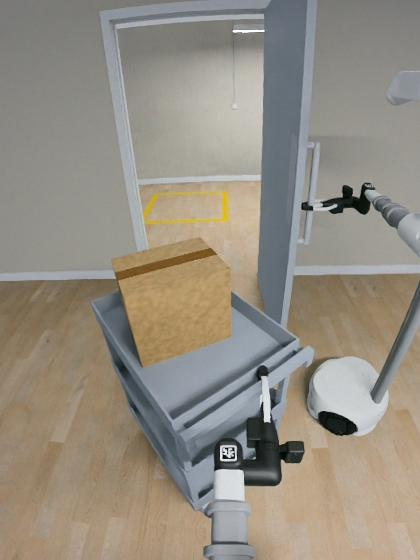

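move(
  blocking=false,
  r1={"base":{"translate_m":-0.4,"strafe_m":0.3},"pace":"slow"},
)

wait(
  seconds=8,
  cameras=["r1_head_camera"],
)

Scene clock: 1027.40 s.
move: r1 moving
r1.base_odometry: x=-3.406 y=-1.262 heading=+0.790
r1.turned_by_wheels: +0.000
r1.turned_by_imu: -0.001
r1.base_tilt: forward=-1.6 right=+1.2
r1.lidar_m: 0.42 0.49 2.64 2.52 2.63 3.50 3.41 3.12 2.30 2.19 2.28 0.68
r1.base_status: translate_m moving; strafe_m moving
r1.joint_positions: lift_m=+0.680 arm_m=+0.200 wrist_yaw_rad=-0.007 wrist_pitch_rad=+0.005 wrist_roll_rad=+1.569 gripper_m=-0.020
r1.joint_status: not commanded
r1.measured_speeds: translate_m=-0.042 strafe_m=+0.032 rotate_rad=+0.000 lift_m=+0.000 arm_m=+0.000 wrist_yaw_rad=+0.000 wrist_pitch_rad=+0.000 wrist_roll_rad=+0.000
r1.motor_effort: lift_m=+14(14) arm_m=-2(4) wheel_0=-11(15) wheel_1=+2(4) wheel_2=+4(4)
r1.servo_current: wrist_yaw_rad=46(59) wrist_pitch_rad=46(52) wrist_roll_rad=46(52) gripper_m=46(52)
r1.hand_pose: x=+0.6587 y=-0.0894 z=+0.8573 quat_wxyz=(+0.708, +0.706, -0.001, -0.004) (m; r1's base frame)
r1.wrist_depth_mm: - - - - - 1661 1205 / - - - 289 - 1708 1205 / - 1025 1060 - 332 340 340 / 1983 - - - 291 1756 1255 / 1983 - - 249 254 1756 - / 1921 - 204 184 229 1808 - / - 402 392 - 202 - -
r2: as last shown
r2.turned_by_imu: +0.000
r2.base_tilt: forward=-0.7 right=+0.1
r2.lidar_m: 1.35 0.45 0.46 0.58 0.50 0.76 - 2.26 1.63 1.51 1.58 1.42
r2.motor_effort: lift_m=+21(21) arm_m=+12(13) wheel_0=+17(17) wheel_1=+4(5) wheel_2=-3(3)
r2.servo_current: wrist_yaw_rad=98(98) wrist_pitch_rad=39(39) wrist_roll_rad=46(52) gripper_m=111(117)
r2.wrist_depth_mm: - - 249 235 232 224 218 / - - 250 237 232 225 219 / - - 252 238 234 225 220 / 707 991 253 174 236 228 221 / 699 741 254 173 236 229 223 / 691 715 179 167 235 229 224 / 615 144 257 - 237 228 224
pictures: none

Scene clock: 1033.10 s.
earlier move: r1 done
r1.base_odometry: x=-3.886 y=-1.333 heading=+0.791
r1.turned_by_wheels: +0.001
r1.turned_by_imu: +0.004
r1.base_tilt: forward=-1.6 right=+1.3
r1.lidar_m: 0.62 0.65 2.34 2.24 2.34 3.07 3.01 3.15 2.59 2.48 2.57 0.61
r1.base_status: done
r1.joint_positions: lift_m=+0.680 arm_m=+0.200 wrist_yaw_rad=+0.006 wrist_pitch_rad=+0.005 wrist_roll_rad=+1.569 gripper_m=-0.020
r1.joint_status: not commanded
r1.measured_speeds: all 0
r1.motor_effort: lift_m=+14(14) arm_m=-4(4) wheel_0=-3(15) wheel_1=+1(7) wheel_2=+6(15)
r1.servo_current: wrist_yaw_rad=46(78) wrist_pitch_rad=46(52) wrist_roll_rad=39(65) gripper_m=46(52)
r1.hand_pose: x=+0.6598 y=-0.0856 z=+0.8573 quat_wxyz=(+0.708, +0.706, +0.004, +0.001) (m; r1's base frame)
r1.wrist_depth_mm: - - - 213 214 220 1078 / - - - 216 218 - - / - - 504 220 223 - - / - 427 433 224 226 - - / - 452 452 169 231 - - / - 488 208 184 235 - - / - - 181 160 177 597 -
r2.base_odometry: x=-3.308 y=+0.067 heading=-2.906
r2.turned_by_wheels: +0.000
r2.turned_by_imu: +0.001
r2.base_tilt: forward=-0.7 right=+0.1
r2.lidar_m: 1.30 0.46 0.48 0.80 0.65 0.95 - 2.27 1.64 1.53 1.57 1.40
r2.base_status: not commanded
r2.joint_positions: lift_m=+0.850 arm_m=+0.205 wrist_yaw_rad=+1.696 wrist_pitch_rad=+0.001 wrist_roll_rad=+0.000 gripper_m=-0.029
r2.joint_status: not commanded
r2.measured_speeds: all 0
r2.motor_effort: lift_m=+21(21) arm_m=+13(13) wheel_0=+16(17) wheel_1=+4(5) wheel_2=-3(3)
r2.servo_current: wrist_yaw_rad=85(111) wrist_pitch_rad=39(52) wrist_roll_rad=46(59) gripper_m=117(117)
r2.hand_pose: x=+0.4260 y=+0.2971 z=+1.0276 quat_wxyz=(+0.661, +0.000, +0.000, +0.750) (m; r2's base frame)
r2.wrist_depth_mm: - - 248 236 232 224 216 / - - 250 236 233 224 219 / - - 251 238 233 227 220 / 976 - 254 174 235 228 221 / 891 - 253 173 236 228 224 / 854 1078 181 167 235 229 223 / - 136 259 - 238 229 224
wait: 5.70 of 8 s (r1 has come to rest)
pictures: r1_head_camera
Images, in order (width x height): r1_head_camera 420x560.

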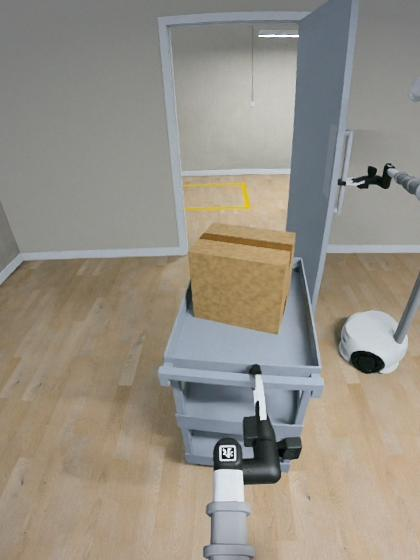

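move(
  blocking=false,
  r1={"base":{"translate_m":0.25,"strafe_m":0.02},"pace":"slow"},
)

wait(
  seconds=7,
  cameras=["r1_head_camera"],
)

Scene clock: 1053.47 s.
move: r1 moving
r1.base_odometry: x=-3.879 y=-1.324 heading=+0.792
r1.turned_by_wheels: +0.001
r1.turned_by_imu: +0.000
r1.base_tilt: forward=-1.6 right=+1.3
r1.lidar_m: 0.60 0.64 2.33 2.23 2.33 3.10 3.02 3.14 2.57 2.49 2.56 0.61
r1.base_status: translate_m moving; strafe_m moving
r1.joint_positions: lift_m=+0.680 arm_m=+0.200 wrist_yaw_rad=+0.003 wrist_pitch_rad=+0.005 wrist_roll_rad=+1.569 gripper_m=-0.020
r1.joint_status: not commanded
r1.measured_speeds: translate_m=+0.047 strafe_m=+0.005 rotate_rad=+0.000 lift_m=+0.000 arm_m=+0.000 wrist_yaw_rad=+0.000 wrist_pitch_rad=+0.000 wrist_roll_rad=+0.000
r1.motor_effort: lift_m=+14(14) arm_m=+4(4) wheel_0=+5(8) wheel_1=+7(7) wheel_2=-7(8)
r1.servo_current: wrist_yaw_rad=52(65) wrist_pitch_rad=46(52) wrist_roll_rad=65(65) gripper_m=46(52)
r1.hand_pose: x=+0.6595 y=-0.0867 z=+0.8573 quat_wxyz=(+0.708, +0.706, +0.003, -0.001) (m; r1's base frame)
r1.wrist_depth_mm: - - - 216 219 224 228 / - - - 220 220 788 - / - - 564 222 225 - - / - 427 427 226 227 - - / - 449 452 171 231 - - / - 477 210 184 233 - - / - 492 185 161 177 - -
r2: as last shown
r2.turned_by_imu: +0.000
r2.base_tilt: forward=-0.7 right=+0.0
r2.lidar_m: 1.35 0.44 0.47 0.75 0.65 0.90 - 2.24 1.60 1.53 1.58 1.40
r2.motor_effort: lift_m=+21(21) arm_m=+12(13) wheel_0=+16(16) wheel_1=+4(5) wheel_2=-3(3)
r2.servo_current: wrist_yaw_rad=85(98) wrist_pitch_rad=46(46) wrist_roll_rad=46(59) gripper_m=111(111)
r2.wrist_depth_mm: - - 249 236 232 224 217 / - - 251 237 232 224 219 / - - 251 238 234 226 220 / 976 - 254 174 234 228 222 / 904 - 253 172 236 227 224 / 842 1060 182 167 234 229 223 / - 144 258 - 236 229 224
pictures: none

Scene clock: 1056.77 s.
earlier move: r1 done
r1.base_odometry: x=-3.725 y=-1.142 heading=+0.792
r1.turned_by_wheels: +0.000
r1.turned_by_imu: +0.000
r1.base_tilt: forward=-1.6 right=+1.2
r1.lidar_m: 0.62 0.65 2.31 2.21 2.35 3.24 3.28 3.38 2.60 2.48 1.38 0.60
r1.base_status: done
r1.joint_positions: lift_m=+0.680 arm_m=+0.200 wrist_yaw_rad=+0.001 wrist_pitch_rad=+0.005 wrist_roll_rad=+1.569 gripper_m=-0.020
r1.joint_status: not commanded
r1.measured_speeds: all 0
r1.motor_effort: lift_m=+14(14) arm_m=+4(4) wheel_0=+9(11) wheel_1=+4(8) wheel_2=-3(14)
r1.servo_current: wrist_yaw_rad=26(72) wrist_pitch_rad=46(52) wrist_roll_rad=52(65) gripper_m=46(52)
r1.hand_pose: x=+0.6593 y=-0.0873 z=+0.8573 quat_wxyz=(+0.708, +0.706, +0.002, -0.001) (m; r1's base frame)
r1.wrist_depth_mm: - 1205 1160 206 209 215 1060 / - - - 213 213 - - / - 564 484 216 218 - - / - 427 424 221 223 - - / - 452 455 167 230 - - / - 492 469 184 232 - - / - - 181 156 238 - -
r2.base_odometry: x=-3.308 y=+0.067 heading=-2.906
r2.turned_by_wheels: +0.000
r2.turned_by_imu: +0.000
r2.base_tilt: forward=-0.7 right=+0.1
r2.lidar_m: 1.35 0.46 0.46 0.61 0.65 1.16 - 2.24 1.61 1.52 1.60 1.39
r2.base_status: not commanded
r2.joint_positions: lift_m=+0.850 arm_m=+0.205 wrist_yaw_rad=+1.696 wrist_pitch_rad=+0.001 wrist_roll_rad=+0.000 gripper_m=-0.029
r2.joint_status: not commanded
r2.measured_speeds: all 0
r2.motor_effort: lift_m=+21(21) arm_m=+12(13) wheel_0=+16(17) wheel_1=+5(5) wheel_2=-3(3)
r2.servo_current: wrist_yaw_rad=104(104) wrist_pitch_rad=46(46) wrist_roll_rad=33(59) gripper_m=111(117)
r2.hand_pose: x=+0.4260 y=+0.2971 z=+1.0276 quat_wxyz=(+0.661, +0.000, +0.000, +0.750) (m; r2's base frame)
r2.wrist_depth_mm: - - 249 236 231 224 218 / - - 250 236 233 225 217 / - - 252 238 234 226 220 / - 917 253 174 235 227 221 / 798 842 254 172 236 228 224 / - 778 181 167 235 229 224 / - 136 256 - 237 228 225
wait: 3.30 of 7 s (r1 has come to rest)
pictures: r1_head_camera
Images, in order (width x height): r1_head_camera 420x560.

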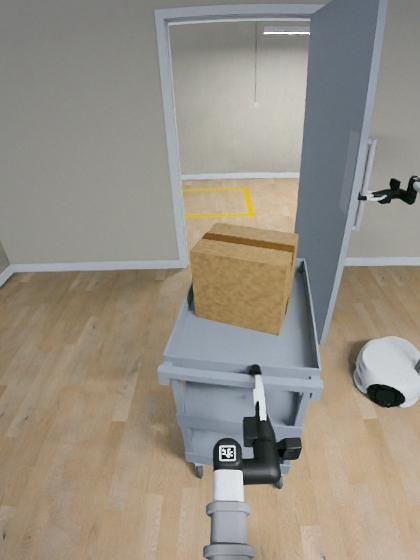

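move(
  blocking=false,
  r1={"base":{"translate_m":0.3,"strafe_m":0.0},"pace":"slow"},
)

wait(
  seconds=7,
  cameras=["r1_head_camera"],
)

Scene clock: 1060.37 s.
move: r1 moving
r1.base_odometry: x=-3.716 y=-1.133 heading=+0.793
r1.turned_by_wheels: +0.001
r1.turned_by_imu: +0.001
r1.base_tilt: forward=-1.6 right=+1.3
r1.lidar_m: 0.60 0.67 2.30 2.23 2.32 3.20 3.30 3.41 2.62 2.52 1.39 0.59
r1.base_status: translate_m moving; strafe_m moving
r1.joint_positions: lift_m=+0.680 arm_m=+0.200 wrist_yaw_rad=+0.001 wrist_pitch_rad=+0.005 wrist_roll_rad=+1.569 gripper_m=-0.020
r1.joint_status: not commanded
r1.measured_speeds: translate_m=+0.048 strafe_m=+0.000 rotate_rad=-0.001 lift_m=+0.000 arm_m=+0.000 wrist_yaw_rad=+0.000 wrist_pitch_rad=+0.000 wrist_roll_rad=+0.000
r1.motor_effort: lift_m=+14(14) arm_m=+4(4) wheel_0=+10(12) wheel_1=+6(9) wheel_2=-7(8)
r1.servo_current: wrist_yaw_rad=52(72) wrist_pitch_rad=46(52) wrist_roll_rad=52(65) gripper_m=46(52)
r1.hand_pose: x=+0.6593 y=-0.0873 z=+0.8573 quat_wxyz=(+0.708, +0.706, +0.002, -0.001) (m; r1's base frame)
r1.wrist_depth_mm: - - - 206 208 215 1078 / - - - 212 213 - - / - 559 480 216 218 - - / - 424 424 220 223 - - / - 452 452 225 229 - - / - 492 469 184 231 - - / - 500 182 156 238 - -
r2: as last shown
r2.base_tilt: forward=-0.8 right=+0.1
r2.lidar_m: 1.34 0.44 0.48 0.61 0.66 1.14 - 2.25 1.61 1.53 1.61 1.44
r2.servo_current: wrist_yaw_rad=78(104) wrist_pitch_rad=46(52) wrist_roll_rad=52(59) gripper_m=111(117)
r2.wrist_depth_mm: - - 249 236 231 224 218 / - - 250 237 233 224 219 / - - 251 237 233 225 220 / - 904 254 174 235 228 221 / 798 831 254 173 236 228 222 / - 788 182 167 234 229 223 / - 136 257 - 238 228 225
pictures: none

Scene clock: 1064.13 s.
earlier move: r1 done
r1.base_odometry: x=-3.515 y=-0.928 heading=+0.793
r1.turned_by_wheels: +0.000
r1.turned_by_imu: +0.002
r1.base_tilt: forward=-1.6 right=+1.3
r1.lidar_m: 0.60 0.60 2.30 2.21 2.32 3.18 3.61 3.51 2.62 2.51 1.11 0.60
r1.base_status: done
r1.joint_positions: lift_m=+0.680 arm_m=+0.200 wrist_yaw_rad=+0.001 wrist_pitch_rad=+0.005 wrist_roll_rad=+1.569 gripper_m=-0.020
r1.joint_status: not commanded
r1.measured_speeds: all 0
r1.motor_effort: lift_m=+14(14) arm_m=+4(4) wheel_0=+6(13) wheel_1=+5(9) wheel_2=-1(8)
r1.servo_current: wrist_yaw_rad=46(72) wrist_pitch_rad=39(52) wrist_roll_rad=46(65) gripper_m=46(59)
r1.hand_pose: x=+0.6594 y=-0.0870 z=+0.8573 quat_wxyz=(+0.708, +0.706, +0.002, -0.001) (m; r1's base frame)
r1.wrist_depth_mm: - - - 214 216 222 243 / 1863 - - 217 218 1499 - / 1808 - 569 222 222 - - / 1808 421 424 224 227 - - / 1808 445 445 228 229 - - / 1808 469 459 183 233 - - / - 144 181 156 236 - -
r2.base_odometry: x=-3.308 y=+0.067 heading=-2.906
r2.turned_by_wheels: +0.000
r2.turned_by_imu: +0.001
r2.base_tilt: forward=-0.7 right=+0.0
r2.lidar_m: 1.34 0.46 0.46 0.68 0.70 1.13 - 2.23 1.60 1.54 1.61 1.42
r2.base_status: not commanded
r2.joint_positions: lift_m=+0.850 arm_m=+0.205 wrist_yaw_rad=+1.696 wrist_pitch_rad=+0.001 wrist_roll_rad=+0.000 gripper_m=-0.029
r2.joint_status: not commanded
r2.measured_speeds: all 0
r2.motor_effort: lift_m=+21(21) arm_m=+12(13) wheel_0=+16(17) wheel_1=+5(5) wheel_2=-3(3)
r2.servo_current: wrist_yaw_rad=78(104) wrist_pitch_rad=39(52) wrist_roll_rad=46(59) gripper_m=111(117)
r2.hand_pose: x=+0.4260 y=+0.2971 z=+1.0276 quat_wxyz=(+0.661, +0.000, +0.000, +0.750) (m; r2's base frame)
r2.wrist_depth_mm: - - 248 236 231 223 218 / - - 251 236 232 224 220 / - - 251 238 233 227 220 / - - 254 173 235 228 222 / 1042 1078 254 173 236 229 224 / 809 732 182 167 234 229 223 / - 153 257 - 237 228 224
wait: 3.77 of 7 s (r1 has come to rest)
pictures: r1_head_camera
Images, in order (width x height): r1_head_camera 420x560.

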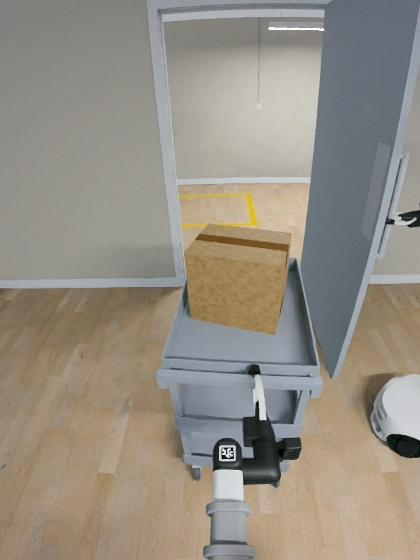

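move(
  blocking=false,
  r1={"base":{"translate_m":0.25,"strafe_m":-0.08},"pace":"slow"},
)

wait(
  seconds=7,
  cameras=["r1_head_camera"],
)

Scene clock: 1075.27 s.
move: r1 moving
r1.base_odometry: x=-3.503 y=-0.922 heading=+0.794
r1.turned_by_wheels: +0.001
r1.turned_by_imu: +0.001
r1.base_tilt: forward=-1.6 right=+1.3
r1.lidar_m: 0.60 0.64 2.31 2.22 2.33 3.22 3.62 3.51 2.63 2.50 1.08 0.59
r1.base_status: translate_m moving; strafe_m moving
r1.joint_positions: lift_m=+0.680 arm_m=+0.200 wrist_yaw_rad=+0.001 wrist_pitch_rad=+0.005 wrist_roll_rad=+1.569 gripper_m=-0.020
r1.joint_status: not commanded
r1.measured_speeds: translate_m=+0.048 strafe_m=-0.015 rotate_rad=+0.000 lift_m=+0.000 arm_m=+0.000 wrist_yaw_rad=+0.000 wrist_pitch_rad=+0.000 wrist_roll_rad=+0.000
r1.motor_effort: lift_m=+13(14) arm_m=+4(4) wheel_0=+9(13) wheel_1=+7(7) wheel_2=-6(7)
r1.servo_current: wrist_yaw_rad=46(52) wrist_pitch_rad=46(52) wrist_roll_rad=52(59) gripper_m=39(52)
r1.hand_pose: x=+0.6594 y=-0.0870 z=+0.8573 quat_wxyz=(+0.708, +0.706, +0.002, -0.001) (m; r1's base frame)
r1.wrist_depth_mm: - - - 214 216 223 242 / 1808 - - 217 220 1499 - / 1808 - 580 220 223 - - / 1756 424 427 224 226 - - / 1756 445 449 228 229 - - / - 469 459 185 231 - - / - 145 182 157 236 - -
r2: as last shown
r2.turned_by_imu: +0.000
r2.lidar_m: 1.34 0.44 0.49 0.67 0.72 1.11 - 2.24 1.61 1.54 1.58 1.42
r2.motor_effort: lift_m=+21(21) arm_m=+12(13) wheel_0=+16(17) wheel_1=+5(5) wheel_2=-2(3)
r2.servo_current: wrist_yaw_rad=91(98) wrist_pitch_rad=39(46) wrist_roll_rad=52(52) gripper_m=104(117)
r2.wrist_depth_mm: - - 249 235 230 224 218 / - - 251 236 232 225 219 / - - 251 237 234 226 220 / - - 253 174 234 227 222 / 1060 - 254 173 237 229 223 / - 788 182 167 235 229 224 / - 1138 256 - 237 228 225
pictures: none

Scene clock: 1078.63 s.
earlier move: r1 done
r1.base_odometry: x=-3.283 y=-0.806 heading=+0.794
r1.turned_by_wheels: +0.000
r1.turned_by_imu: +0.002
r1.base_tilt: forward=-1.6 right=+1.2
r1.lidar_m: 0.59 0.59 2.39 2.30 2.41 3.30 3.83 3.38 2.53 2.43 0.90 0.62
r1.base_status: done
r1.joint_positions: lift_m=+0.680 arm_m=+0.200 wrist_yaw_rad=+0.003 wrist_pitch_rad=+0.005 wrist_roll_rad=+1.569 gripper_m=-0.020
r1.joint_status: not commanded
r1.measured_speeds: all 0
r1.motor_effort: lift_m=+14(14) arm_m=+4(4) wheel_0=+9(14) wheel_1=+6(8) wheel_2=+1(7)
r1.servo_current: wrist_yaw_rad=52(65) wrist_pitch_rad=39(52) wrist_roll_rad=46(65) gripper_m=46(52)
r1.hand_pose: x=+0.6595 y=-0.0866 z=+0.8573 quat_wxyz=(+0.708, +0.706, +0.003, -0.001) (m; r1's base frame)
r1.wrist_depth_mm: - - - - 239 247 248 / - - - 236 238 1618 1138 / - - - 235 236 1863 - / - 580 466 235 235 - - / - 433 436 233 233 - - / - 452 442 183 232 - - / - 452 182 157 177 - -
r2.base_odometry: x=-3.308 y=+0.067 heading=-2.906
r2.turned_by_wheels: +0.000
r2.turned_by_imu: +0.000
r2.base_tilt: forward=-0.7 right=+0.1
r2.lidar_m: 1.35 0.45 0.46 0.64 0.77 0.97 - 2.25 1.61 1.53 1.56 1.43
r2.base_status: not commanded
r2.joint_positions: lift_m=+0.850 arm_m=+0.205 wrist_yaw_rad=+1.696 wrist_pitch_rad=+0.001 wrist_roll_rad=+0.000 gripper_m=-0.029
r2.joint_status: not commanded
r2.measured_speeds: all 0
r2.motor_effort: lift_m=+21(21) arm_m=+12(13) wheel_0=+17(17) wheel_1=+4(5) wheel_2=-3(3)
r2.servo_current: wrist_yaw_rad=98(104) wrist_pitch_rad=39(46) wrist_roll_rad=65(65) gripper_m=111(117)
r2.hand_pose: x=+0.4260 y=+0.2971 z=+1.0276 quat_wxyz=(+0.661, +0.000, +0.000, +0.750) (m; r2's base frame)
r2.wrist_depth_mm: - - 249 234 230 223 218 / - - 251 236 232 224 219 / - - 252 237 234 225 221 / - - 253 174 234 228 222 / 1025 - 254 173 236 229 223 / - 741 179 167 235 229 224 / - 153 259 - 237 229 225
wait: 3.37 of 7 s (r1 has come to rest)
pictures: r1_head_camera
Images, in order (width x height): r1_head_camera 420x560.

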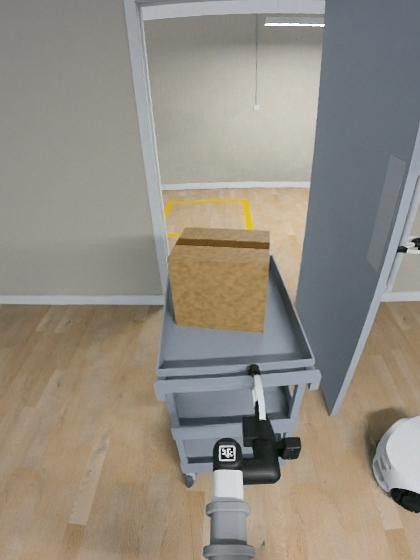

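move(
  blocking=false,
  r1={"base":{"translate_m":0.3,"strafe_m":-0.02},"pace":"slow"},
)

wait(
  seconds=7,
  cameras=["r1_head_camera"],
)

Scene clock: 1082.73 s.
move: r1 moving
r1.base_odometry: x=-3.273 y=-0.798 heading=+0.795
r1.turned_by_wheels: +0.001
r1.turned_by_imu: +0.000
r1.base_tilt: forward=-1.6 right=+1.3
r1.lidar_m: 0.56 0.60 2.36 2.28 2.40 3.31 3.90 3.40 2.53 2.42 0.89 0.64
r1.base_status: translate_m moving; strafe_m moving
r1.joint_positions: lift_m=+0.680 arm_m=+0.200 wrist_yaw_rad=+0.003 wrist_pitch_rad=+0.005 wrist_roll_rad=+1.569 gripper_m=-0.020
r1.joint_status: not commanded
r1.measured_speeds: translate_m=+0.047 strafe_m=-0.003 rotate_rad=-0.002 lift_m=+0.000 arm_m=+0.000 wrist_yaw_rad=+0.000 wrist_pitch_rad=+0.000 wrist_roll_rad=+0.000
r1.motor_effort: lift_m=+14(14) arm_m=+4(4) wheel_0=+9(13) wheel_1=+5(9) wheel_2=-5(6)
r1.servo_current: wrist_yaw_rad=72(72) wrist_pitch_rad=46(46) wrist_roll_rad=59(59) gripper_m=52(52)
r1.hand_pose: x=+0.6595 y=-0.0866 z=+0.8573 quat_wxyz=(+0.708, +0.706, +0.003, -0.001) (m; r1's base frame)
r1.wrist_depth_mm: - - - - 240 248 249 / - - - 237 239 1576 1118 / - - - 236 237 1808 - / - 597 480 235 236 - - / - 439 433 233 234 - - / - 449 442 183 231 - - / - 452 185 151 175 - -
r2: as last shown
r2.base_tilt: forward=-0.7 right=+0.0
r2.lidar_m: 1.33 0.45 0.45 0.62 0.75 0.97 - 2.21 1.60 1.52 1.59 1.40
r2.motor_effort: lift_m=+21(21) arm_m=+12(13) wheel_0=+16(16) wheel_1=+4(5) wheel_2=-3(3)
r2.servo_current: wrist_yaw_rad=91(98) wrist_pitch_rad=39(46) wrist_roll_rad=46(59) gripper_m=111(117)
r2.wrist_depth_mm: - - 249 236 231 224 218 / - - 250 236 232 225 219 / - - 251 238 234 225 220 / - - 253 174 235 228 221 / 960 - 254 173 236 229 223 / - 759 179 167 235 229 224 / - 153 258 - 237 229 224
pictures: none

Scene clock: 1086.53 s.
earlier move: r1 done
r1.base_odometry: x=-3.058 y=-0.606 heading=+0.794
r1.turned_by_wheels: -0.001
r1.turned_by_imu: -0.003
r1.base_tilt: forward=-1.6 right=+1.3
r1.lidar_m: 0.53 0.55 2.40 2.31 2.40 3.33 4.20 3.39 2.53 0.76 0.72 0.65
r1.base_status: done
r1.joint_positions: lift_m=+0.680 arm_m=+0.200 wrist_yaw_rad=-0.005 wrist_pitch_rad=+0.005 wrist_roll_rad=+1.569 gripper_m=-0.020
r1.joint_status: not commanded
r1.measured_speeds: all 0
r1.motor_effort: lift_m=+13(14) arm_m=+4(4) wheel_0=+0(13) wheel_1=+1(9) wheel_2=-7(12)
r1.servo_current: wrist_yaw_rad=59(72) wrist_pitch_rad=52(52) wrist_roll_rad=52(65) gripper_m=46(59)
r1.hand_pose: x=+0.6588 y=-0.0888 z=+0.8573 quat_wxyz=(+0.708, +0.706, +0.000, -0.003) (m; r1's base frame)
r1.wrist_depth_mm: - - - - 274 - - / - - - - 273 291 399 / - - - 254 257 1708 1281 / - - - 247 249 1756 - / - 433 436 181 239 - - / - 430 204 184 231 - - / - 430 427 160 219 - -
r2.base_odometry: x=-3.308 y=+0.067 heading=-2.906
r2.turned_by_wheels: +0.000
r2.turned_by_imu: +0.001
r2.base_tilt: forward=-0.7 right=+0.1
r2.lidar_m: 1.35 0.45 0.49 0.70 0.74 4.48 - 2.24 1.61 1.55 1.58 1.42
r2.base_status: not commanded
r2.joint_positions: lift_m=+0.850 arm_m=+0.205 wrist_yaw_rad=+1.696 wrist_pitch_rad=+0.001 wrist_roll_rad=+0.000 gripper_m=-0.029
r2.joint_status: not commanded
r2.measured_speeds: all 0
r2.motor_effort: lift_m=+21(21) arm_m=+13(13) wheel_0=+16(17) wheel_1=+4(5) wheel_2=-3(3)
r2.servo_current: wrist_yaw_rad=98(104) wrist_pitch_rad=39(46) wrist_roll_rad=46(59) gripper_m=111(117)
r2.hand_pose: x=+0.4260 y=+0.2971 z=+1.0276 quat_wxyz=(+0.661, +0.000, +0.000, +0.750) (m; r2's base frame)
r2.wrist_depth_mm: - - 248 235 231 223 217 / - - 251 236 233 224 219 / - - 250 237 234 226 220 / - - 253 174 235 227 222 / - - 254 172 236 228 222 / - - 181 167 234 229 224 / - - 258 - 237 229 224
wait: 3.80 of 7 s (r1 has come to rest)
pictures: r1_head_camera
Images, in order (width x height): r1_head_camera 420x560.

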